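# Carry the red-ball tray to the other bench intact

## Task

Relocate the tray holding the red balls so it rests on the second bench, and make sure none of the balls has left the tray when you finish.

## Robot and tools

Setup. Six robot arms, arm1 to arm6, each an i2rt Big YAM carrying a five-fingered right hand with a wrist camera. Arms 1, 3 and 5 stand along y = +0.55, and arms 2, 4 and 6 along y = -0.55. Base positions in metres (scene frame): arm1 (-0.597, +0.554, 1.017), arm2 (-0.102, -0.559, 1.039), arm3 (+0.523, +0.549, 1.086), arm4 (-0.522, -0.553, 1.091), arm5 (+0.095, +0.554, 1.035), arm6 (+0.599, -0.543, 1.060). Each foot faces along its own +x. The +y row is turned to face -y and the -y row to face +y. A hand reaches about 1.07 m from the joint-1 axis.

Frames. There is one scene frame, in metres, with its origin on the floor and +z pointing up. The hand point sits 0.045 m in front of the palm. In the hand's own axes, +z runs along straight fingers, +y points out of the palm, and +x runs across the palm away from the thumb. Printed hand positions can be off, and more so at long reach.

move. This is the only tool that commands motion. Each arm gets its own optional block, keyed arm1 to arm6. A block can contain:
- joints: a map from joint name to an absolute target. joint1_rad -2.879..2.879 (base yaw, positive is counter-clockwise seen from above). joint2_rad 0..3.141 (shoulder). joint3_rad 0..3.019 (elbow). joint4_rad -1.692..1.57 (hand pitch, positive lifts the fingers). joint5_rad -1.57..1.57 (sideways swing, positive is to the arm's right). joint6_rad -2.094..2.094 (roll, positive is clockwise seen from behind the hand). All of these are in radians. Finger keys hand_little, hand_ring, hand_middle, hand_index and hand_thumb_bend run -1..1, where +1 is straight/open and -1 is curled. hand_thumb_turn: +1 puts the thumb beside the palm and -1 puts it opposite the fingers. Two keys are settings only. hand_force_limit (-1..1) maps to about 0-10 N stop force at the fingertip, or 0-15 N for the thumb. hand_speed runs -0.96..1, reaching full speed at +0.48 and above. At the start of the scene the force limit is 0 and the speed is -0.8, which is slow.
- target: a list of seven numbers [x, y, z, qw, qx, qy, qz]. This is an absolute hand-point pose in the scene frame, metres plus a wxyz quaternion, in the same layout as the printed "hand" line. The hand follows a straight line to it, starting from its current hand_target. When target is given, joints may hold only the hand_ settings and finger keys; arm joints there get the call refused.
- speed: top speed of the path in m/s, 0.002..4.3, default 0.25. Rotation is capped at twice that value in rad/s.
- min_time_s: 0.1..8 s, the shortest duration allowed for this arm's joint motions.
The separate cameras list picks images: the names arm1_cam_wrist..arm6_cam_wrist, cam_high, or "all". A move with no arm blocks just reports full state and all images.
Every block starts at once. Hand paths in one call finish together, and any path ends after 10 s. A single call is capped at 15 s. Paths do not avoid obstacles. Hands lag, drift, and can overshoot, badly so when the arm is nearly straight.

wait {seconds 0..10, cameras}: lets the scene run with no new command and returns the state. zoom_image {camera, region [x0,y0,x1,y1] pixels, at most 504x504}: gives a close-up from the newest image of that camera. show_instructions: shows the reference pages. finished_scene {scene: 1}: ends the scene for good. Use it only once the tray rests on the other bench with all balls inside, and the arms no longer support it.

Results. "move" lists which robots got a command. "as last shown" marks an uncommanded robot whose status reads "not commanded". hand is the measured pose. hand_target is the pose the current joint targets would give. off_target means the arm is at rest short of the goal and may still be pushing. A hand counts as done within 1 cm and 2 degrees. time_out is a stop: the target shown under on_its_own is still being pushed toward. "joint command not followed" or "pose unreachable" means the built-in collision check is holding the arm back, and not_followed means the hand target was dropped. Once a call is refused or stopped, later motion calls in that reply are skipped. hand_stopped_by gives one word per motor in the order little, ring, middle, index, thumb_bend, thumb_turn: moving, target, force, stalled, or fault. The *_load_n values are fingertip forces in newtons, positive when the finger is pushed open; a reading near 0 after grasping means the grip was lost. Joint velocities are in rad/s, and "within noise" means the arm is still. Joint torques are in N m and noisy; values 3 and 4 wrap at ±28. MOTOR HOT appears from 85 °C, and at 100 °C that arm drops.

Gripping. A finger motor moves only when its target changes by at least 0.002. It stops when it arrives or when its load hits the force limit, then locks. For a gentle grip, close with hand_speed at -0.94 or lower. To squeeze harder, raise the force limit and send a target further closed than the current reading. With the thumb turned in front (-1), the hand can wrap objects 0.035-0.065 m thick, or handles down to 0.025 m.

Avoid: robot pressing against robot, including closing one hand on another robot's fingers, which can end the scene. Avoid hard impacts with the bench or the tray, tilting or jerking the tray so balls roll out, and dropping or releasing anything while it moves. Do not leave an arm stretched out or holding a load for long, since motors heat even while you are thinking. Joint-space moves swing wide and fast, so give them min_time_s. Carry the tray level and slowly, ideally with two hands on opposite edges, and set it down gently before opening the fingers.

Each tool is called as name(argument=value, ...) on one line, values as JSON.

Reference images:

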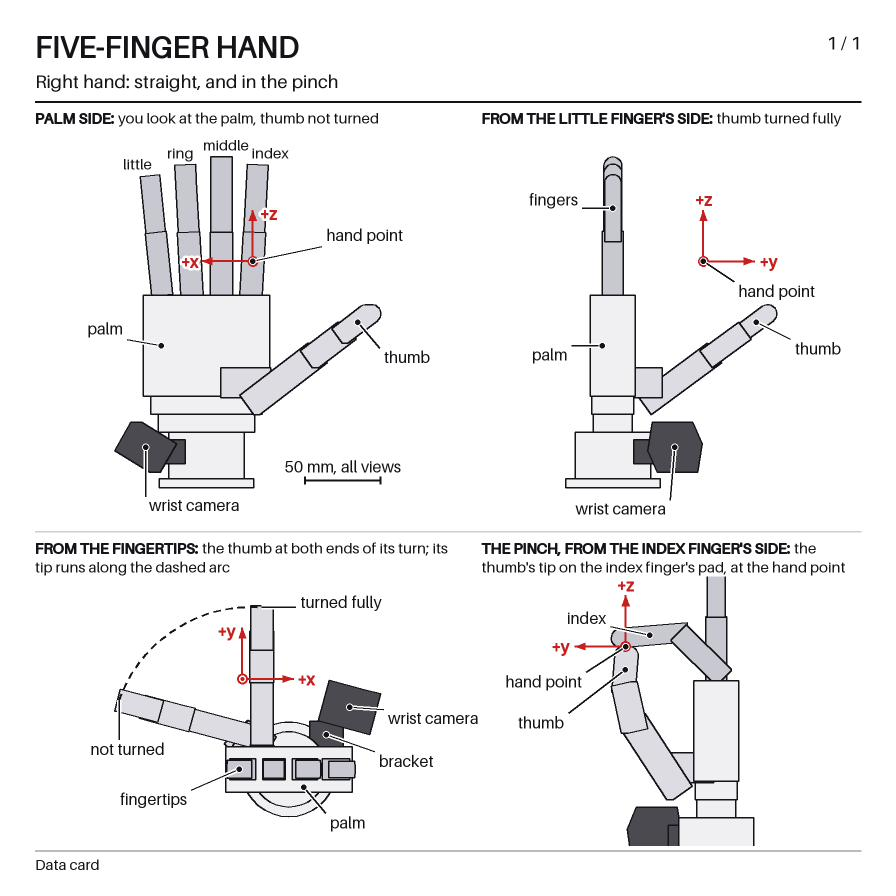

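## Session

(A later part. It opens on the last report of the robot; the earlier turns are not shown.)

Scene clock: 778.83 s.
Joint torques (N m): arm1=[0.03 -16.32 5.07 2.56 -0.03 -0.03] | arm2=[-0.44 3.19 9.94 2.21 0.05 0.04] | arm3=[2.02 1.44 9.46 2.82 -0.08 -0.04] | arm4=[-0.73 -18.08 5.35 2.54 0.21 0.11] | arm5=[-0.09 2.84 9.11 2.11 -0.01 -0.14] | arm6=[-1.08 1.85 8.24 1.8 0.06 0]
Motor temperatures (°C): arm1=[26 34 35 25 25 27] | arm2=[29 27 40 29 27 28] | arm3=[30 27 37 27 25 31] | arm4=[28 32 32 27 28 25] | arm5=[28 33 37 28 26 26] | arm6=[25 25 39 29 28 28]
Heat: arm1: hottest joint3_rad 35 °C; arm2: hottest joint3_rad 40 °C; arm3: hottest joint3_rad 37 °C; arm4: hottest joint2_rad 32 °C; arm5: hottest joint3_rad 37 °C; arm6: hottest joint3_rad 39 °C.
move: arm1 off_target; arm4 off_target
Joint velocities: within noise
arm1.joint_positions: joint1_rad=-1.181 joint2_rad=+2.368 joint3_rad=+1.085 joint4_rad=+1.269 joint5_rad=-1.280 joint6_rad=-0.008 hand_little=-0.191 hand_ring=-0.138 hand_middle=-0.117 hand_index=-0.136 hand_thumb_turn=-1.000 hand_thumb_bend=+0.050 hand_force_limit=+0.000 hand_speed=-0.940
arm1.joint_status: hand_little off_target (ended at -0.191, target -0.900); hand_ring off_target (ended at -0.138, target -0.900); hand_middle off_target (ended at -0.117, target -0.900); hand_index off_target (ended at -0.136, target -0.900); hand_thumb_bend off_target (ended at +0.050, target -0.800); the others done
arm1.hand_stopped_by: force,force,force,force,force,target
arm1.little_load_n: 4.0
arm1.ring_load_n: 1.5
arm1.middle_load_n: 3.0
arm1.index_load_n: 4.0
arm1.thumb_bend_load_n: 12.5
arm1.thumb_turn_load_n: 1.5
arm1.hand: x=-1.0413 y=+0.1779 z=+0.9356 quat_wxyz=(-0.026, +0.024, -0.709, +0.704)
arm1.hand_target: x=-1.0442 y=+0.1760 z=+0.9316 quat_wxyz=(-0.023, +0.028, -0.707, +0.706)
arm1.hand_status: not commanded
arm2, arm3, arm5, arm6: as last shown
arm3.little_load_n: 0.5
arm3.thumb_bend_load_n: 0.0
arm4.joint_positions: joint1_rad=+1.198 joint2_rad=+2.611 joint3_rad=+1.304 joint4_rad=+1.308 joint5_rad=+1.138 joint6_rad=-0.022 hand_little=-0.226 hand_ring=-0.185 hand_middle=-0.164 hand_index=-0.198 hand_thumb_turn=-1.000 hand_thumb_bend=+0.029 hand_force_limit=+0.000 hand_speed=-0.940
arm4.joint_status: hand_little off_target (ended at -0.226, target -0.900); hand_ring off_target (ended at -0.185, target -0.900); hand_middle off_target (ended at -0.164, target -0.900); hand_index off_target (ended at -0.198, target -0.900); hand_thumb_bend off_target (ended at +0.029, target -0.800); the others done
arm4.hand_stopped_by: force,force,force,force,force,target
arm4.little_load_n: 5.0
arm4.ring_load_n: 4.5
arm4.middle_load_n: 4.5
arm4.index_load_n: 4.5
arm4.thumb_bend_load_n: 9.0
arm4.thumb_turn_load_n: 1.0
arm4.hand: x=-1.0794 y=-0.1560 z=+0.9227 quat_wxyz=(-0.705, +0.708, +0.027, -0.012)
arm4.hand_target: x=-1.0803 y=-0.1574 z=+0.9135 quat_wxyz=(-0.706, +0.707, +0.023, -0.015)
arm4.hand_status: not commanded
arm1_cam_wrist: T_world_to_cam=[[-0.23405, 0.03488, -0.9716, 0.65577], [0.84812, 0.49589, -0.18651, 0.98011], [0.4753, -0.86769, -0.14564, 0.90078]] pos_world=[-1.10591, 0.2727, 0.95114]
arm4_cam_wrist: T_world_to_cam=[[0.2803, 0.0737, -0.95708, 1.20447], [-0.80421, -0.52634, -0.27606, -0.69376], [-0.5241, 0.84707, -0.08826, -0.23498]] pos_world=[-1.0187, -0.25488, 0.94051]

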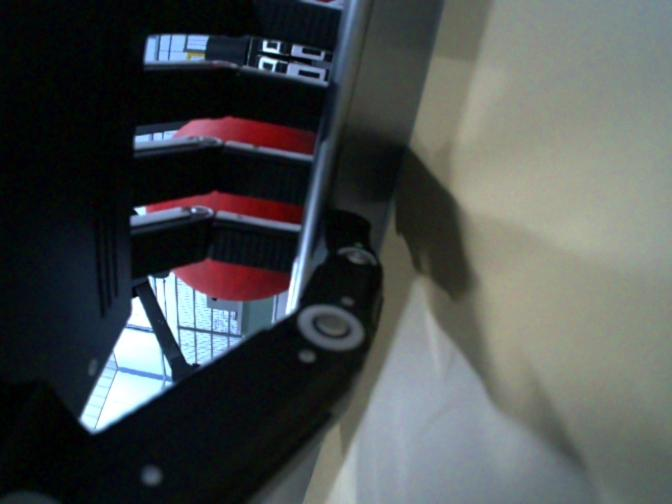

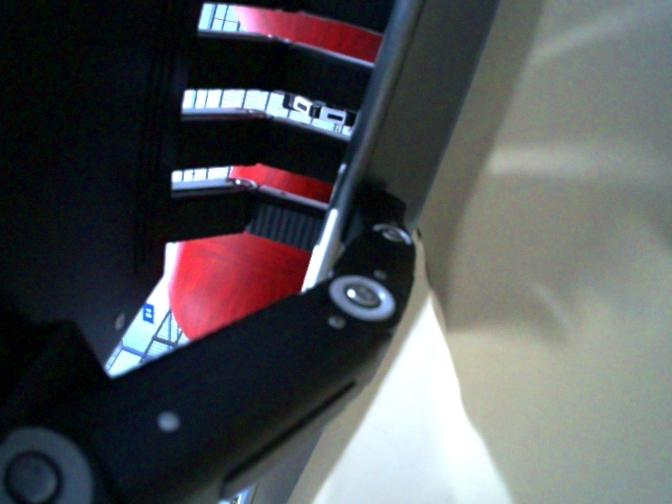

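move(arm1={"target": [-1.0442, 0.176, 0.9516, -0.023, 0.028, -0.707, 0.706], "speed": 0.03}, arm4={"target": [-1.0803, -0.1574, 0.9335, -0.706, 0.707, 0.023, -0.015], "speed": 0.03}, cameras=["arm1_cam_wrist", "arm4_cam_wrist", "cam_high"])

zoom_image(camera="cam_high", region=[330, 370, 560, 504])

Scene clock: 789.50 s.
Joint torques (N m): arm1=[-0.15 -20.54 3.32 1.51 -0.03 -0.01] | arm2=[-0.44 3.08 9.94 2.19 0.05 0.03] | arm3=[1.85 0.38 9.39 2.8 -0.1 -0.02] | arm4=[-0.73 -22.3 3.12 1.76 0.3 0.1] | arm5=[-0.26 2.96 9.05 2.17 -0.05 -0.11] | arm6=[-1.14 1.85 8.24 1.8 0.06 0]
Motor temperatures (°C): arm1=[26 34 35 25 25 27] | arm2=[29 27 40 29 27 28] | arm3=[30 27 37 27 25 31] | arm4=[28 32 32 27 28 25] | arm5=[28 33 37 28 26 26] | arm6=[25 25 39 29 28 28]
Heat: arm1: hottest joint3_rad 35 °C; arm2: hottest joint3_rad 40 °C; arm3: hottest joint3_rad 37 °C; arm4: hottest joint2_rad 32 °C; arm5: hottest joint3_rad 37 °C; arm6: hottest joint3_rad 39 °C.
move: arm1 off_target; arm4 off_target
Joint velocities: within noise
arm1.joint_positions: joint1_rad=-1.181 joint2_rad=+2.366 joint3_rad=+1.085 joint4_rad=+1.269 joint5_rad=-1.281 joint6_rad=-0.008 hand_little=-0.191 hand_ring=-0.138 hand_middle=-0.117 hand_index=-0.136 hand_thumb_turn=-1.000 hand_thumb_bend=+0.050 hand_force_limit=+0.000 hand_speed=-0.940
arm1.joint_status: not commanded
arm1.hand_stopped_by: force,force,force,force,force,target
arm1.little_load_n: 4.0
arm1.ring_load_n: 1.5
arm1.middle_load_n: 3.0
arm1.index_load_n: 3.5
arm1.thumb_bend_load_n: 12.5
arm1.thumb_turn_load_n: 1.5
arm1.hand: x=-1.0413 y=+0.1779 z=+0.9364 quat_wxyz=(-0.026, +0.025, -0.709, +0.705)
arm1.hand_target: x=-1.0441 y=+0.1759 z=+0.9517 quat_wxyz=(-0.023, +0.029, -0.707, +0.706)
arm1.hand_status: off_target (0.016 m and 0.5 deg from the pose sent, 0.016 m and 0.6 deg at the start)
arm2, arm3, arm5, arm6: as last shown
arm3.little_load_n: 0.0
arm4.joint_positions: joint1_rad=+1.198 joint2_rad=+2.611 joint3_rad=+1.302 joint4_rad=+1.308 joint5_rad=+1.137 joint6_rad=-0.022 hand_little=-0.226 hand_ring=-0.185 hand_middle=-0.164 hand_index=-0.198 hand_thumb_turn=-1.000 hand_thumb_bend=+0.029 hand_force_limit=+0.000 hand_speed=-0.940
arm4.joint_status: not commanded
arm4.hand_stopped_by: force,force,force,force,force,target
arm4.little_load_n: 4.5
arm4.ring_load_n: 4.5
arm4.middle_load_n: 4.5
arm4.index_load_n: 4.5
arm4.thumb_bend_load_n: 9.0
arm4.thumb_turn_load_n: 1.5
arm4.hand: x=-1.0791 y=-0.1563 z=+0.9223 quat_wxyz=(-0.705, +0.709, +0.028, -0.012)
arm4.hand_target: x=-1.0802 y=-0.1573 z=+0.9326 quat_wxyz=(-0.706, +0.707, +0.023, -0.014)
arm4.hand_status: off_target (0.011 m and 0.7 deg from the pose sent, 0.011 m and 0.6 deg at the start)
arm6.little_load_n: -0.5
arm1_cam_wrist: T_world_to_cam=[[-0.23546, 0.03392, -0.97129, 0.65491], [0.84708, 0.49711, -0.18799, 0.98041], [0.47646, -0.86703, -0.14578, 0.90215]] pos_world=[-1.10611, 0.2726, 0.95194]
arm4_cam_wrist: T_world_to_cam=[[0.2816, 0.07368, -0.9567, 1.20515], [-0.80295, -0.52777, -0.27699, -0.69186], [-0.52533, 0.84618, -0.08946, -0.23489]] pos_world=[-1.0183, -0.25518, 0.94032]

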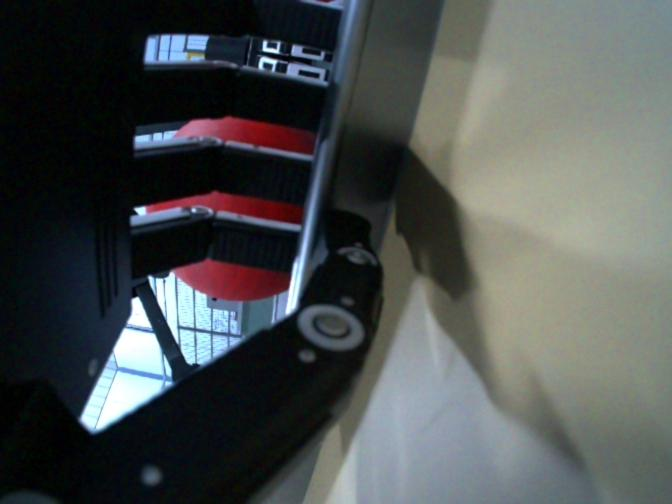

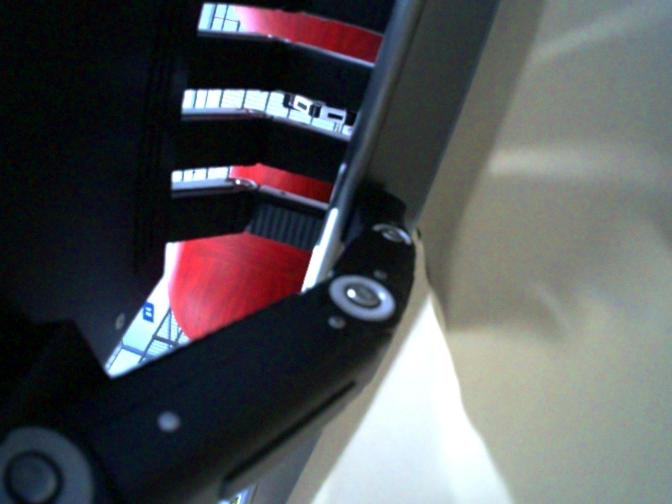

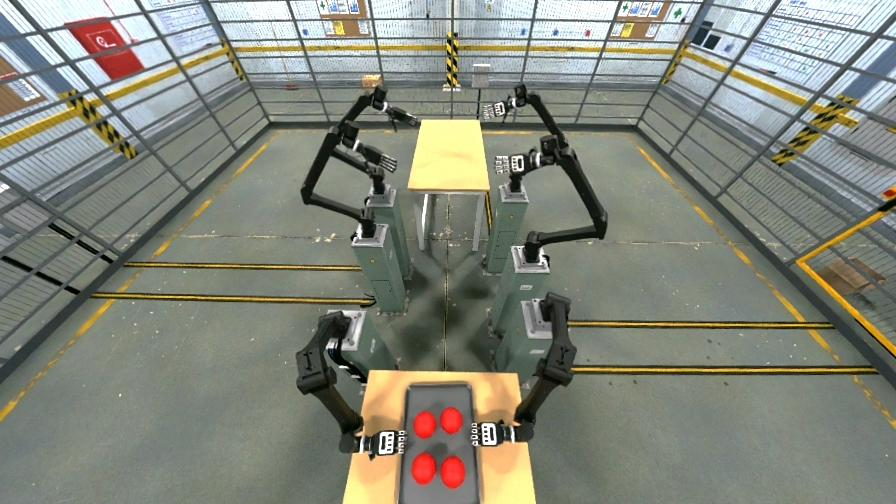

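Scaled by 2.191.

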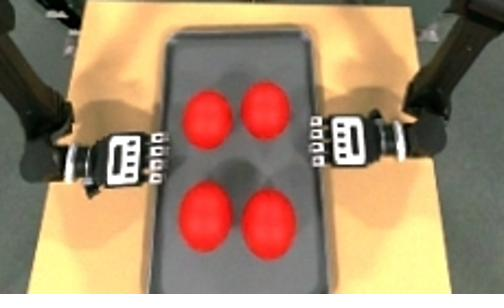

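move(arm1={"target": [-1.0442, 0.176, 0.9716, -0.023, 0.028, -0.707, 0.706], "speed": 0.03}, arm4={"target": [-1.0803, -0.1574, 0.9535, -0.706, 0.707, 0.023, -0.015], "speed": 0.03}, cameras=["arm1_cam_wrist", "arm4_cam_wrist", "cam_high"])

zoom_image(camera="cam_high", region=[330, 370, 560, 504])

Scene clock: 798.93 s.
Joint torques (N m): arm1=[-0.85 -22.71 3.85 1.88 -0.03 0.11] | arm2=[-0.26 3.14 9.95 2.18 0.05 0.03] | arm3=[0.85 0.85 9.32 2.66 -0.16 -0.05] | arm4=[-0.62 -24.53 3.44 1.54 0.37 0.1] | arm5=[0.44 2.26 9.22 2.36 0.04 -0.11] | arm6=[-1.14 1.79 8.25 1.78 0.07 0]
Motor temperatures (°C): arm1=[26 34 34 25 25 27] | arm2=[29 27 41 29 27 28] | arm3=[29 27 37 27 25 31] | arm4=[28 33 32 27 28 25] | arm5=[28 33 37 28 26 26] | arm6=[25 25 39 29 28 28]
Heat: arm1: hottest joint2_rad 34 °C; arm2: hottest joint3_rad 41 °C; arm3: hottest joint3_rad 37 °C; arm4: hottest joint2_rad 33 °C; arm5: hottest joint3_rad 37 °C; arm6: hottest joint3_rad 39 °C.
move: arm1 off_target; arm4 off_target
Joint velocities: within noise
arm1.joint_positions: joint1_rad=-1.168 joint2_rad=+2.345 joint3_rad=+1.058 joint4_rad=+1.229 joint5_rad=-1.272 joint6_rad=-0.020 hand_little=-0.191 hand_ring=-0.139 hand_middle=-0.117 hand_index=-0.136 hand_thumb_turn=-1.000 hand_thumb_bend=+0.051 hand_force_limit=+0.000 hand_speed=-0.940
arm1.joint_status: not commanded
arm1.hand_stopped_by: force,force,force,force,force,target
arm1.little_load_n: 4.0
arm1.ring_load_n: 2.0
arm1.middle_load_n: 3.0
arm1.index_load_n: 3.0
arm1.thumb_bend_load_n: 16.0
arm1.thumb_turn_load_n: 1.0
arm1.hand: x=-1.0299 y=+0.1756 z=+0.9374 quat_wxyz=(-0.038, +0.016, -0.714, +0.699)
arm1.hand_target: x=-1.0455 y=+0.1761 z=+0.9700 quat_wxyz=(-0.020, +0.024, -0.707, +0.706)
arm1.hand_status: off_target (0.037 m and 2.5 deg from the pose sent, 0.035 m and 0.5 deg at the start)
arm2, arm3, arm5, arm6: as last shown
arm4.joint_positions: joint1_rad=+1.196 joint2_rad=+2.590 joint3_rad=+1.267 joint4_rad=+1.294 joint5_rad=+1.135 joint6_rad=-0.012 hand_little=-0.227 hand_ring=-0.185 hand_middle=-0.164 hand_index=-0.198 hand_thumb_turn=-1.000 hand_thumb_bend=+0.030 hand_force_limit=+0.000 hand_speed=-0.940
arm4.joint_status: not commanded
arm4.hand_stopped_by: force,force,force,force,force,target
arm4.little_load_n: 1.0
arm4.ring_load_n: 2.5
arm4.middle_load_n: 3.5
arm4.index_load_n: 6.0
arm4.thumb_bend_load_n: 10.0
arm4.thumb_turn_load_n: 1.5
arm4.hand: x=-1.0703 y=-0.1592 z=+0.9240 quat_wxyz=(-0.701, +0.713, +0.033, -0.007)
arm4.hand_target: x=-1.0809 y=-0.1571 z=+0.9532 quat_wxyz=(-0.706, +0.707, +0.019, -0.018)
arm4.hand_status: off_target (0.031 m and 1.8 deg from the pose sent, 0.031 m and 0.7 deg at the start)
arm6.little_load_n: 0.0
arm1_cam_wrist: T_world_to_cam=[[-0.20585, 0.04886, -0.97736, 0.6923], [0.85075, 0.50249, -0.15406, 0.94305], [0.48359, -0.8632, -0.145, 0.90082]] pos_world=[-1.09542, 0.2699, 0.95254]
arm4_cam_wrist: T_world_to_cam=[[0.29729, 0.06335, -0.95268, 1.21579], [-0.79836, -0.53077, -0.28443, -0.67445], [-0.52367, 0.84515, -0.10721, -0.20971]] pos_world=[-1.00972, -0.25777, 0.94395]

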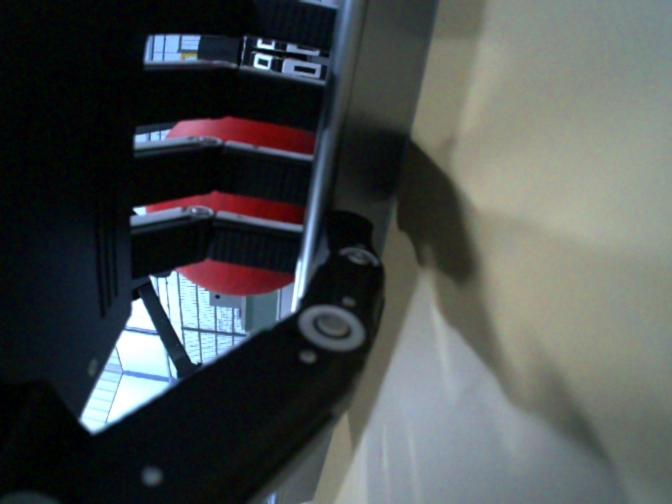

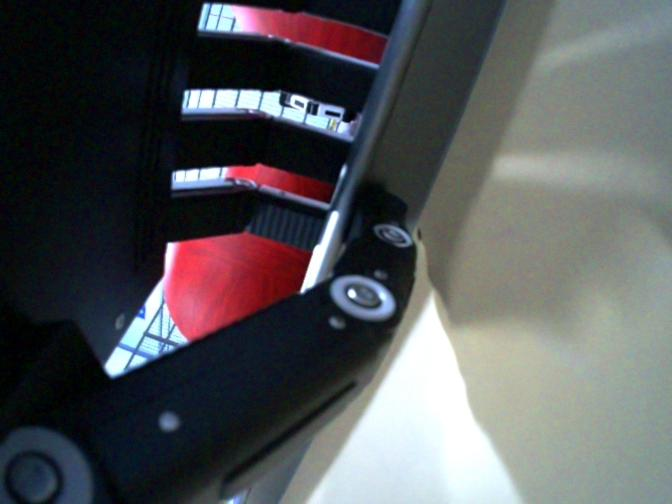

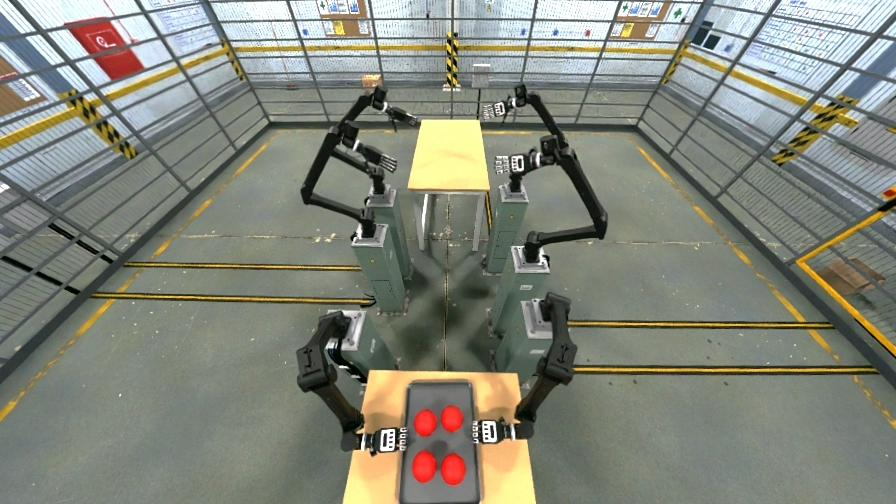

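Scaled by 2.191.

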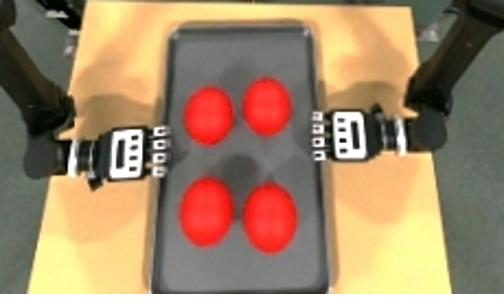

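move(arm1={"target": [-1.035, 0.176, 0.9866, -0.023, 0.028, -0.707, 0.706], "speed": 0.03}, arm4={"target": [-1.072, -0.1574, 0.9685, -0.706, 0.707, 0.023, -0.015], "speed": 0.03}, cameras=["arm1_cam_wrist", "arm4_cam_wrist", "cam_high"])

zoom_image(camera="cam_high", region=[330, 370, 560, 504])

Scene clock: 810.23 s.
Joint torques (N m): arm1=[-1.08 -23.53 4.44 2.28 -0.12 0.12] | arm2=[-0.44 3.14 9.95 2.19 0.05 0.03] | arm3=[1.9 0.91 9.35 2.54 -0.11 -0.08] | arm4=[-0.15 -25.47 3.64 1.84 0.14 0.02] | arm5=[-0.32 3.14 9.09 2.25 0.03 -0.09] | arm6=[-1.14 1.85 8.24 1.8 0.06 0]
Motor temperatures (°C): arm1=[26 35 34 25 25 27] | arm2=[29 27 41 29 27 28] | arm3=[29 27 37 27 25 31] | arm4=[28 33 32 27 28 25] | arm5=[28 33 37 28 26 26] | arm6=[25 25 39 29 28 28]
Heat: arm1: hottest joint2_rad 35 °C; arm2: hottest joint3_rad 41 °C; arm3: hottest joint3_rad 37 °C; arm4: hottest joint2_rad 33 °C; arm5: hottest joint3_rad 37 °C; arm6: hottest joint3_rad 39 °C.
move: arm1 off_target; arm4 off_target
Joint velocities: within noise
arm1.joint_positions: joint1_rad=-1.156 joint2_rad=+2.314 joint3_rad=+1.013 joint4_rad=+1.211 joint5_rad=-1.272 joint6_rad=-0.020 hand_little=-0.191 hand_ring=-0.139 hand_middle=-0.117 hand_index=-0.136 hand_thumb_turn=-1.000 hand_thumb_bend=+0.051 hand_force_limit=+0.000 hand_speed=-0.940
arm1.joint_status: not commanded
arm1.hand_stopped_by: force,force,force,force,force,target
arm1.little_load_n: 4.0
arm1.ring_load_n: 2.5
arm1.middle_load_n: 4.5
arm1.index_load_n: 5.0
arm1.thumb_bend_load_n: 18.0
arm1.thumb_turn_load_n: 0.5
arm1.hand: x=-1.0120 y=+0.1757 z=+0.9423 quat_wxyz=(-0.053, +0.009, -0.717, +0.695)
arm1.hand_target: x=-1.0339 y=+0.1757 z=+0.9846 quat_wxyz=(-0.024, +0.027, -0.707, +0.706)
arm1.hand_status: off_target (0.050 m and 4.4 deg from the pose sent, 0.049 m and 2.5 deg at the start)
arm2, arm3, arm5, arm6: as last shown
arm4.joint_positions: joint1_rad=+1.187 joint2_rad=+2.564 joint3_rad=+1.218 joint4_rad=+1.288 joint5_rad=+1.133 joint6_rad=-0.012 hand_little=-0.227 hand_ring=-0.185 hand_middle=-0.164 hand_index=-0.198 hand_thumb_turn=-1.000 hand_thumb_bend=+0.030 hand_force_limit=+0.000 hand_speed=-0.940
arm4.joint_status: not commanded
arm4.hand_stopped_by: force,force,force,force,force,target
arm4.little_load_n: 0.0
arm4.ring_load_n: 2.0
arm4.middle_load_n: 4.0
arm4.index_load_n: 6.0
arm4.thumb_bend_load_n: 12.0
arm4.thumb_turn_load_n: 1.5
arm4.hand: x=-1.0536 y=-0.1596 z=+0.9259 quat_wxyz=(-0.696, +0.717, +0.040, +0.006)
arm4.hand_target: x=-1.0725 y=-0.1574 z=+0.9669 quat_wxyz=(-0.706, +0.707, +0.024, -0.015)
arm4.hand_status: off_target (0.046 m and 3.4 deg from the pose sent, 0.045 m and 1.8 deg at the start)
arm5.middle_load_n: 0.5
arm1_cam_wrist: T_world_to_cam=[[-0.17707, 0.05826, -0.98247, 0.73302], [0.84873, 0.51446, -0.12246, 0.89464], [0.4983, -0.85554, -0.14054, 0.9023]] pos_world=[-1.07913, 0.26899, 0.95654]
arm4_cam_wrist: T_world_to_cam=[[0.32336, 0.05065, -0.94492, 1.23097], [-0.79443, -0.528, -0.30016, -0.64169], [-0.51412, 0.84774, -0.1305, -0.16832]] pos_world=[-0.99436, -0.25846, 0.94859]

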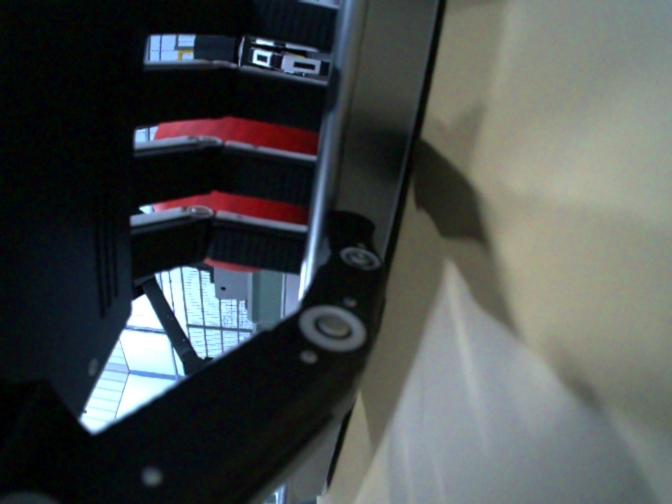

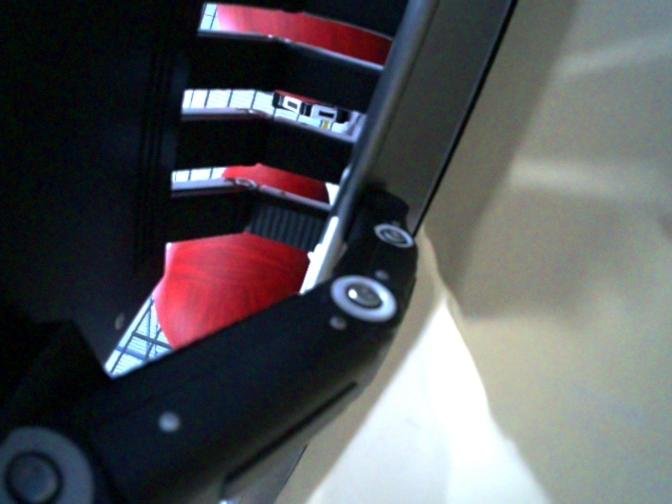

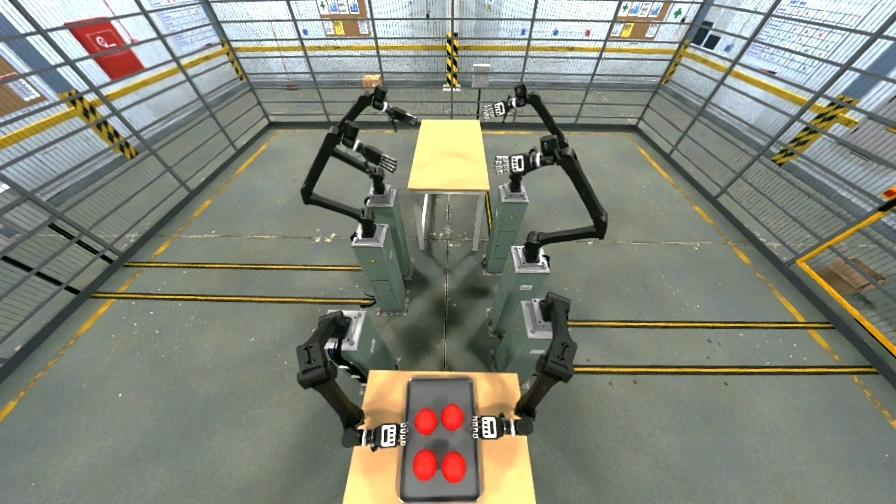

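Scaled by 2.191.

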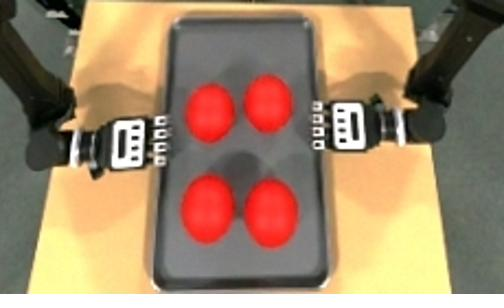

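move(arm1={"target": [-1.035, 0.176, 1.015, -0.0185, 0.0185, -0.7069, 0.7069], "speed": 0.03}, arm4={"target": [-1.072, -0.1574, 0.997, -0.7069, 0.7069, 0.0185, -0.0185], "speed": 0.03}, cameras=["arm1_cam_wrist", "arm4_cam_wrist", "cam_high"])

zoom_image(camera="cam_high", region=[330, 370, 560, 504])

Scene clock: 827.73 s.
Joint torques (N m): arm1=[-1.44 -22.53 5.16 2.02 0.05 0.12] | arm2=[-0.5 3.08 9.96 2.18 0.06 0.04] | arm3=[0.91 1.32 9.5 2.35 -0.1 -0.04] | arm4=[-0.32 -25.52 4.12 2.15 0.58 0.25] | arm5=[-0.32 2.9 9.26 2.14 0.03 -0.11] | arm6=[-1.14 1.85 8.24 1.8 0.06 0]
Motor temperatures (°C): arm1=[26 35 34 25 25 27] | arm2=[29 27 41 29 27 28] | arm3=[29 27 37 27 25 31] | arm4=[28 33 31 27 28 25] | arm5=[28 33 38 28 26 26] | arm6=[25 25 39 29 28 28]
Heat: arm1: hottest joint2_rad 35 °C; arm2: hottest joint3_rad 41 °C; arm3: hottest joint3_rad 37 °C; arm4: hottest joint2_rad 33 °C; arm5: hottest joint3_rad 38 °C; arm6: hottest joint3_rad 39 °C.
move: arm1 off_target; arm4 off_target
Joint velocities: within noise
arm1.joint_positions: joint1_rad=-1.156 joint2_rad=+2.225 joint3_rad=+0.984 joint4_rad=+1.174 joint5_rad=-1.257 joint6_rad=-0.008 hand_little=-0.191 hand_ring=-0.139 hand_middle=-0.117 hand_index=-0.136 hand_thumb_turn=-1.000 hand_thumb_bend=+0.051 hand_force_limit=+0.000 hand_speed=-0.940
arm1.joint_status: not commanded
arm1.hand_stopped_by: force,force,force,force,force,target
arm1.little_load_n: 1.0
arm1.ring_load_n: 0.5
arm1.middle_load_n: 5.5
arm1.index_load_n: 10.0
arm1.thumb_bend_load_n: 16.0
arm1.thumb_turn_load_n: 1.5
arm1.hand: x=-1.0155 y=+0.1744 z=+0.9778 quat_wxyz=(-0.044, +0.007, -0.715, +0.698)
arm1.hand_target: x=-1.0346 y=+0.1755 z=+1.0140 quat_wxyz=(-0.018, +0.020, -0.707, +0.707)
arm1.hand_status: off_target (0.042 m and 3.5 deg from the pose sent, 0.076 m and 4.5 deg at the start)
arm2, arm3, arm5, arm6: as last shown
arm4.joint_positions: joint1_rad=+1.187 joint2_rad=+2.496 joint3_rad=+1.178 joint4_rad=+1.251 joint5_rad=+1.127 joint6_rad=-0.042 hand_little=-0.227 hand_ring=-0.185 hand_middle=-0.164 hand_index=-0.198 hand_thumb_turn=-1.000 hand_thumb_bend=+0.032 hand_force_limit=+0.000 hand_speed=-0.940
arm4.joint_status: not commanded
arm4.hand_stopped_by: force,force,force,force,force,target
arm4.little_load_n: 3.0
arm4.ring_load_n: 4.0
arm4.middle_load_n: 3.5
arm4.index_load_n: 1.5
arm4.thumb_bend_load_n: 16.5
arm4.thumb_turn_load_n: 3.0
arm4.hand: x=-1.0517 y=-0.1602 z=+0.9495 quat_wxyz=(-0.695, +0.717, +0.056, +0.016)
arm4.hand_target: x=-1.0710 y=-0.1567 z=+0.9953 quat_wxyz=(-0.707, +0.707, +0.022, -0.014)
arm4.hand_status: off_target (0.052 m and 6.1 deg from the pose sent, 0.073 m and 4.1 deg at the start)
arm5.middle_load_n: 0.0
arm1_cam_wrist: T_world_to_cam=[[-0.18564, 0.05457, -0.9811, 0.75793], [0.85537, 0.50038, -0.13402, 0.92312], [0.48361, -0.86408, -0.13957, 0.89352]] pos_world=[-1.08102, 0.2688, 0.99204]
arm4_cam_wrist: T_world_to_cam=[[0.35815, 0.05082, -0.93228, 1.2773], [-0.77888, -0.53434, -0.32835, -0.59133], [-0.51485, 0.84374, -0.15179, -0.145]] pos_world=[-0.99269, -0.25855, 0.97463]

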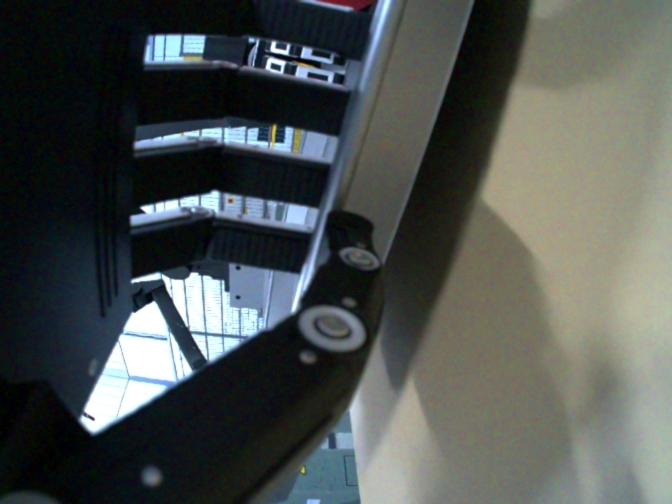

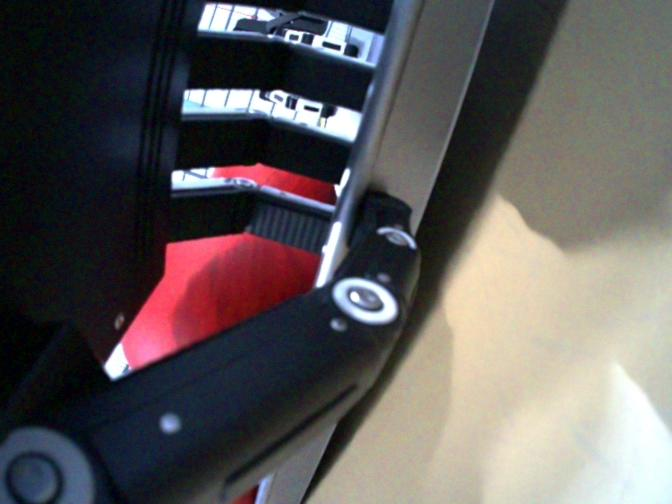

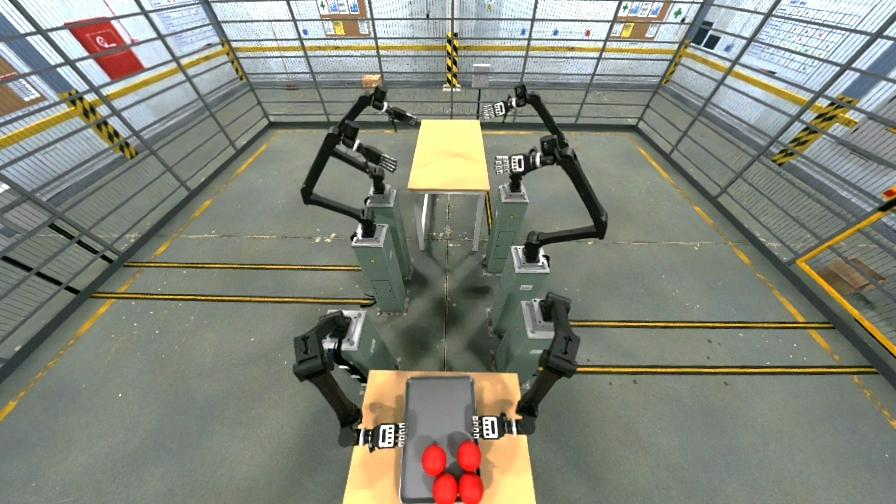

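Scaled by 2.191.

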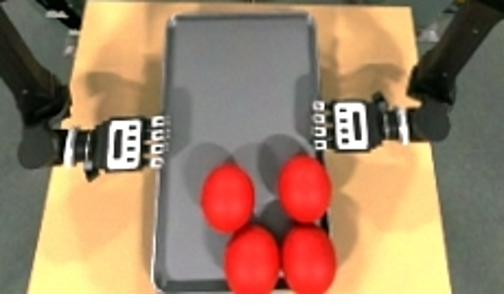

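move(arm1={"target": [-1.020, 0.176, 0.950, -0.0185, 0.0185, -0.7069, 0.7069], "speed": 0.04}, arm4={"target": [-1.055, -0.1574, 0.938, -0.7069, 0.7069, 0.0185, -0.0185], "speed": 0.04}, cameras=["arm1_cam_wrist", "arm4_cam_wrist", "cam_high"])

zoom_image(camera="cam_high", region=[330, 370, 560, 504])

Scene clock: 872.33 s.
Joint torques (N m): arm1=[0.56 -10.17 3.77 1.13 0.17 0.03] | arm2=[-0.44 3.14 9.92 2.18 0.06 0.04] | arm3=[1.49 0.67 9.42 2.69 -0.05 -0.02] | arm4=[-1.38 -19.14 5.72 3.64 0.14 0.22] | arm5=[-0.26 2.96 9.07 2.22 0.04 -0.11] | arm6=[-1.08 1.79 8.24 1.8 0.06 0]
Motor temperatures (°C): arm1=[26 36 34 25 25 27] | arm2=[29 27 41 29 27 28] | arm3=[29 27 37 27 25 31] | arm4=[28 34 32 27 28 25] | arm5=[28 33 38 28 26 26] | arm6=[25 25 40 29 28 28]
Heat: arm1: hottest joint2_rad 36 °C; arm2: hottest joint3_rad 41 °C; arm3: hottest joint3_rad 37 °C; arm4: hottest joint2_rad 34 °C; arm5: hottest joint3_rad 38 °C; arm6: hottest joint3_rad 40 °C.
move: arm1 off_target; arm4 off_target
Joint velocities: within noise
arm1.joint_positions: joint1_rad=-1.179 joint2_rad=+2.228 joint3_rad=+0.996 joint4_rad=+1.350 joint5_rad=-1.254 joint6_rad=-0.001 hand_little=-0.191 hand_ring=-0.139 hand_middle=-0.118 hand_index=-0.137 hand_thumb_turn=-1.000 hand_thumb_bend=+0.047 hand_force_limit=+0.000 hand_speed=-0.940
arm1.joint_status: not commanded
arm1.hand_stopped_by: force,force,force,force,force,target
arm1.little_load_n: 0.0
arm1.ring_load_n: 1.0
arm1.middle_load_n: 0.0
arm1.index_load_n: -0.5
arm1.thumb_bend_load_n: 0.0
arm1.thumb_turn_load_n: 0.0
arm1.hand: x=-1.0381 y=+0.1787 z=+0.9982 quat_wxyz=(+0.025, +0.058, -0.692, +0.719)
arm1.hand_target: x=-1.0217 y=+0.1828 z=+0.9550 quat_wxyz=(-0.012, +0.021, -0.706, +0.708)
arm1.hand_status: off_target (0.052 m and 7.0 deg from the pose sent, 0.028 m and 3.5 deg at the start)
arm2, arm3, arm5, arm6: as last shown
arm3.thumb_bend_load_n: 0.5
arm4.joint_positions: joint1_rad=+1.187 joint2_rad=+2.559 joint3_rad=+1.176 joint4_rad=+1.322 joint5_rad=+1.124 joint6_rad=-0.023 hand_little=-0.227 hand_ring=-0.185 hand_middle=-0.164 hand_index=-0.198 hand_thumb_turn=-1.000 hand_thumb_bend=+0.032 hand_force_limit=+0.000 hand_speed=-0.940
arm4.joint_status: not commanded
arm4.hand_stopped_by: force,force,force,force,force,target
arm4.little_load_n: 0.5
arm4.ring_load_n: 2.0
arm4.middle_load_n: 3.5
arm4.index_load_n: 5.5
arm4.thumb_bend_load_n: 11.5
arm4.thumb_turn_load_n: 3.0
arm4.hand: x=-1.0412 y=-0.1655 z=+0.9237 quat_wxyz=(-0.696, +0.717, +0.048, +0.007)
arm4.hand_target: x=-1.0545 y=-0.1575 z=+0.9388 quat_wxyz=(-0.707, +0.707, +0.018, -0.019)
arm4.hand_status: off_target (0.021 m and 4.8 deg from the pose sent, 0.012 m and 6.1 deg at the start)
arm6.thumb_turn_load_n: -0.5
arm1_cam_wrist: T_world_to_cam=[[-0.34535, -0.0039, -0.93846, 0.57561], [0.83076, 0.46389, -0.30764, 1.09732], [0.43655, -0.88588, -0.15697, 0.88343]] pos_world=[-1.09848, 0.27581, 1.01644]
arm4_cam_wrist: T_world_to_cam=[[0.3354, 0.05273, -0.9406, 1.23415], [-0.7853, -0.53588, -0.31006, -0.61817], [-0.5204, 0.84264, -0.13833, -0.15735]] pos_world=[-0.98126, -0.26375, 0.94741]

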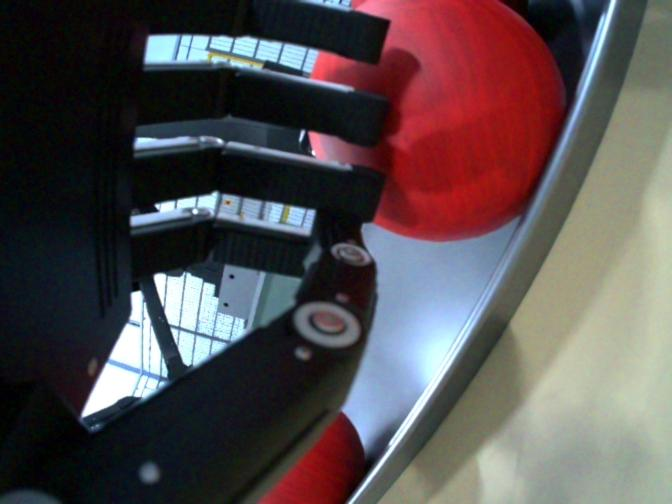

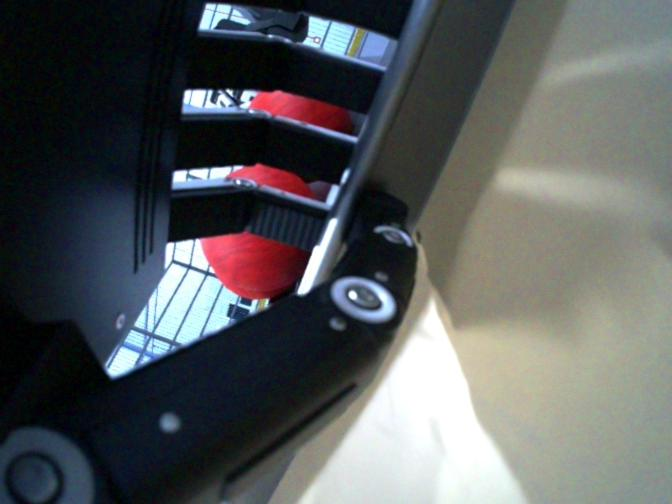

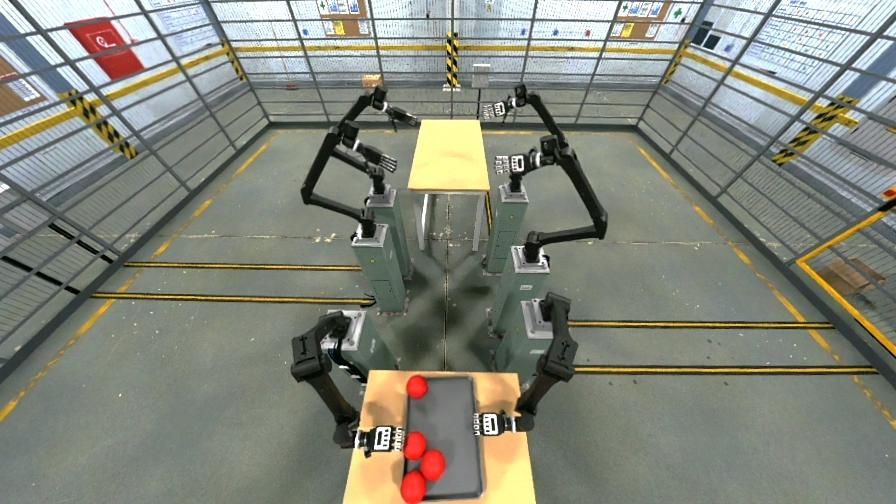

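Scaled by 2.191.

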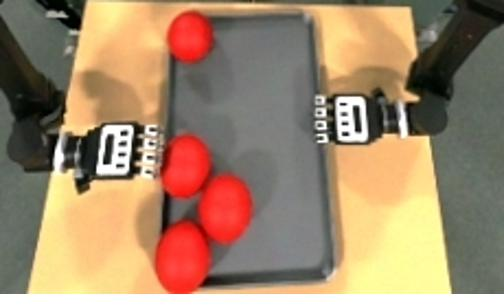

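zoom_image(camera="arm1_cam_wrist", region=[220, 0, 672, 500])

Scaled by 1.008 from the camera's image (finer frame: 960x720).

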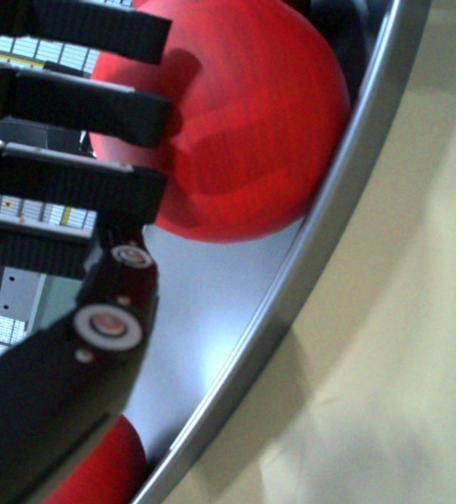

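move(arm1={"target": [-1.035, 0.190, 1.06, -0.0185, 0.0185, -0.7069, 0.7069], "speed": 0.06}, cameras=["arm1_cam_wrist", "cam_high"])

zoom_image(camera="cam_high", region=[330, 350, 560, 504])

Scene clock: 888.53 s.
Joint torques (N m): arm1=[-0.56 -16.97 4.81 1.28 -0.21 -0.03] | arm2=[-0.44 3.31 9.96 2.24 0.06 0.03] | arm3=[1.44 1.03 9.5 2.55 -0.15 -0.02] | arm4=[-1.38 -19.08 5.72 3.66 0.15 0.22] | arm5=[0.09 2.84 9.16 2.13 0.03 -0.14] | arm6=[-1.14 1.85 8.24 1.8 0.06 0]
Motor temperatures (°C): arm1=[26 35 34 25 25 27] | arm2=[29 27 41 29 27 28] | arm3=[29 27 37 27 25 31] | arm4=[28 35 32 27 28 25] | arm5=[28 32 38 28 26 26] | arm6=[25 25 40 29 28 28]
Heat: arm1: hottest joint2_rad 35 °C; arm2: hottest joint3_rad 41 °C; arm3: hottest joint3_rad 37 °C; arm4: hottest joint2_rad 35 °C; arm5: hottest joint3_rad 38 °C; arm6: hottest joint3_rad 40 °C.
move: arm1 off_target
Joint velocities: within noise
arm1.joint_positions: joint1_rad=-1.178 joint2_rad=+2.053 joint3_rad=+0.970 joint4_rad=+1.090 joint5_rad=-1.266 joint6_rad=+0.020 hand_little=-0.191 hand_ring=-0.139 hand_middle=-0.118 hand_index=-0.137 hand_thumb_turn=-1.000 hand_thumb_bend=+0.047 hand_force_limit=+0.000 hand_speed=-0.940
arm1.joint_status: not commanded
arm1.hand_stopped_by: force,force,force,force,force,target
arm1.little_load_n: 0.0
arm1.ring_load_n: 0.0
arm1.middle_load_n: 0.0
arm1.index_load_n: 0.0
arm1.thumb_bend_load_n: 0.0
arm1.thumb_turn_load_n: 0.0
arm1.hand: x=-1.0306 y=+0.1797 z=+1.0551 quat_wxyz=(-0.025, +0.018, -0.707, +0.707)
arm1.hand_target: x=-1.0307 y=+0.1843 z=+1.0580 quat_wxyz=(-0.028, +0.012, -0.708, +0.706)
arm1.hand_status: off_target (0.012 m and 0.8 deg from the pose sent, 0.063 m and 7.0 deg at the start)
arm2.joint_positions: joint1_rad=-0.439 joint2_rad=+0.633 joint3_rad=+1.452 joint4_rad=-1.170 joint5_rad=+0.015 joint6_rad=-1.278 hand_little=+1.000 hand_ring=+1.000 hand_middle=+1.000 hand_index=+1.000 hand_thumb_turn=+1.000 hand_thumb_bend=+1.000 hand_force_limit=+0.000 hand_speed=-0.800
arm2.joint_status: not commanded
arm2.hand_stopped_by: target,target,target,target,target,target
arm2.little_load_n: 0.0
arm2.ring_load_n: 0.0
arm2.middle_load_n: 0.0
arm2.index_load_n: 0.0
arm2.thumb_bend_load_n: 0.0
arm2.thumb_turn_load_n: 0.0
arm2.hand: x=+0.0345 y=-0.3462 z=+1.5935 quat_wxyz=(-0.378, +0.739, +0.350, +0.434)
arm2.hand_target: x=+0.0335 y=-0.3483 z=+1.6014 quat_wxyz=(-0.383, +0.734, +0.348, +0.440)
arm2.hand_status: not commanded
arm3.joint_positions: joint1_rad=+0.060 joint2_rad=+0.645 joint3_rad=+1.351 joint4_rad=-1.208 joint5_rad=-0.095 joint6_rad=-1.018 hand_little=+1.000 hand_ring=+1.000 hand_middle=+1.000 hand_index=+1.000 hand_thumb_turn=+1.000 hand_thumb_bend=+1.000 hand_force_limit=+0.000 hand_speed=-0.800
arm3.joint_status: not commanded
arm3.hand_stopped_by: target,target,target,target,target,target
arm3.little_load_n: 0.0
arm3.ring_load_n: -0.5
arm3.middle_load_n: 0.0
arm3.index_load_n: 0.0
arm3.thumb_bend_load_n: -0.5
arm3.thumb_turn_load_n: 0.0
arm3.hand: x=+0.5279 y=+0.2895 z=+1.5665 quat_wxyz=(+0.190, +0.472, -0.717, +0.476)
arm3.hand_target: x=+0.5278 y=+0.2899 z=+1.5768 quat_wxyz=(+0.195, +0.469, -0.712, +0.484)
arm3.hand_status: not commanded
arm4: as last shown
arm4.little_load_n: 1.0
arm4.index_load_n: 5.0
arm5.joint_positions: joint1_rad=+0.135 joint2_rad=+0.581 joint3_rad=+1.454 joint4_rad=-1.400 joint5_rad=+0.243 joint6_rad=-1.360 hand_little=+1.000 hand_ring=+1.000 hand_middle=+1.000 hand_index=+1.000 hand_thumb_turn=+1.000 hand_thumb_bend=+1.000 hand_force_limit=+0.000 hand_speed=-0.800
arm5.joint_status: not commanded
arm5.hand_stopped_by: target,target,target,target,target,target
arm5.little_load_n: 0.0
arm5.ring_load_n: 0.0
arm5.middle_load_n: 0.0
arm5.index_load_n: 0.0
arm5.thumb_bend_load_n: 0.0
arm5.thumb_turn_load_n: 0.0
arm5.hand: x=+0.0172 y=+0.3566 z=+1.5583 quat_wxyz=(+0.365, +0.541, -0.674, +0.347)
arm5.hand_target: x=+0.0169 y=+0.3579 z=+1.5682 quat_wxyz=(+0.370, +0.535, -0.671, +0.356)
arm5.hand_status: not commanded
arm6.joint_positions: joint1_rad=-0.234 joint2_rad=+0.617 joint3_rad=+1.415 joint4_rad=-1.189 joint5_rad=+0.058 joint6_rad=-1.321 hand_little=+1.000 hand_ring=+1.000 hand_middle=+1.000 hand_index=+1.000 hand_thumb_turn=+1.000 hand_thumb_bend=+1.000 hand_force_limit=+0.000 hand_speed=-0.800
arm6.joint_status: not commanded
arm6.hand_stopped_by: target,target,target,target,target,target
arm6.little_load_n: 0.0
arm6.ring_load_n: 0.0
arm6.middle_load_n: 0.0
arm6.index_load_n: 0.0
arm6.thumb_bend_load_n: 0.0
arm6.thumb_turn_load_n: 0.0
arm6.hand: x=+0.6998 y=-0.3152 z=+1.5986 quat_wxyz=(-0.386, +0.707, +0.432, +0.406)
arm6.hand_target: x=+0.6993 y=-0.3171 z=+1.6089 quat_wxyz=(-0.393, +0.702, +0.428, +0.413)
arm6.hand_status: not commanded
arm1_cam_wrist: T_world_to_cam=[[-0.22504, 0.03216, -0.97382, 0.7864], [0.85505, 0.48573, -0.18155, 0.99627], [0.46717, -0.87352, -0.13681, 0.89799]] pos_world=[-1.09441, 0.27521, 1.06953]

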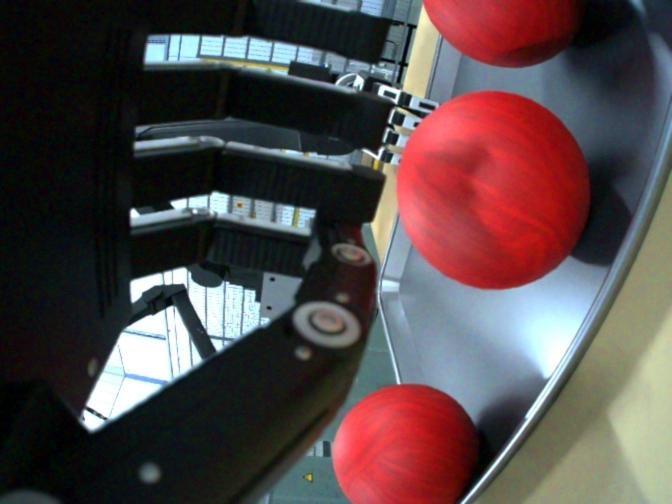

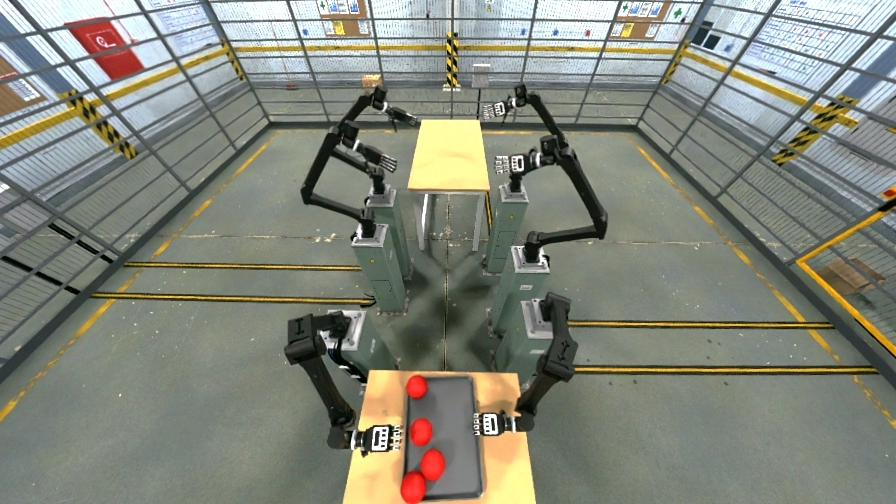

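Scaled by 2.191.

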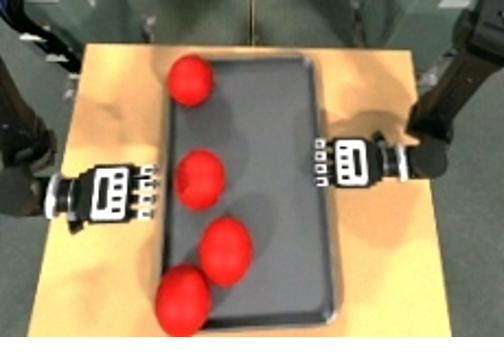

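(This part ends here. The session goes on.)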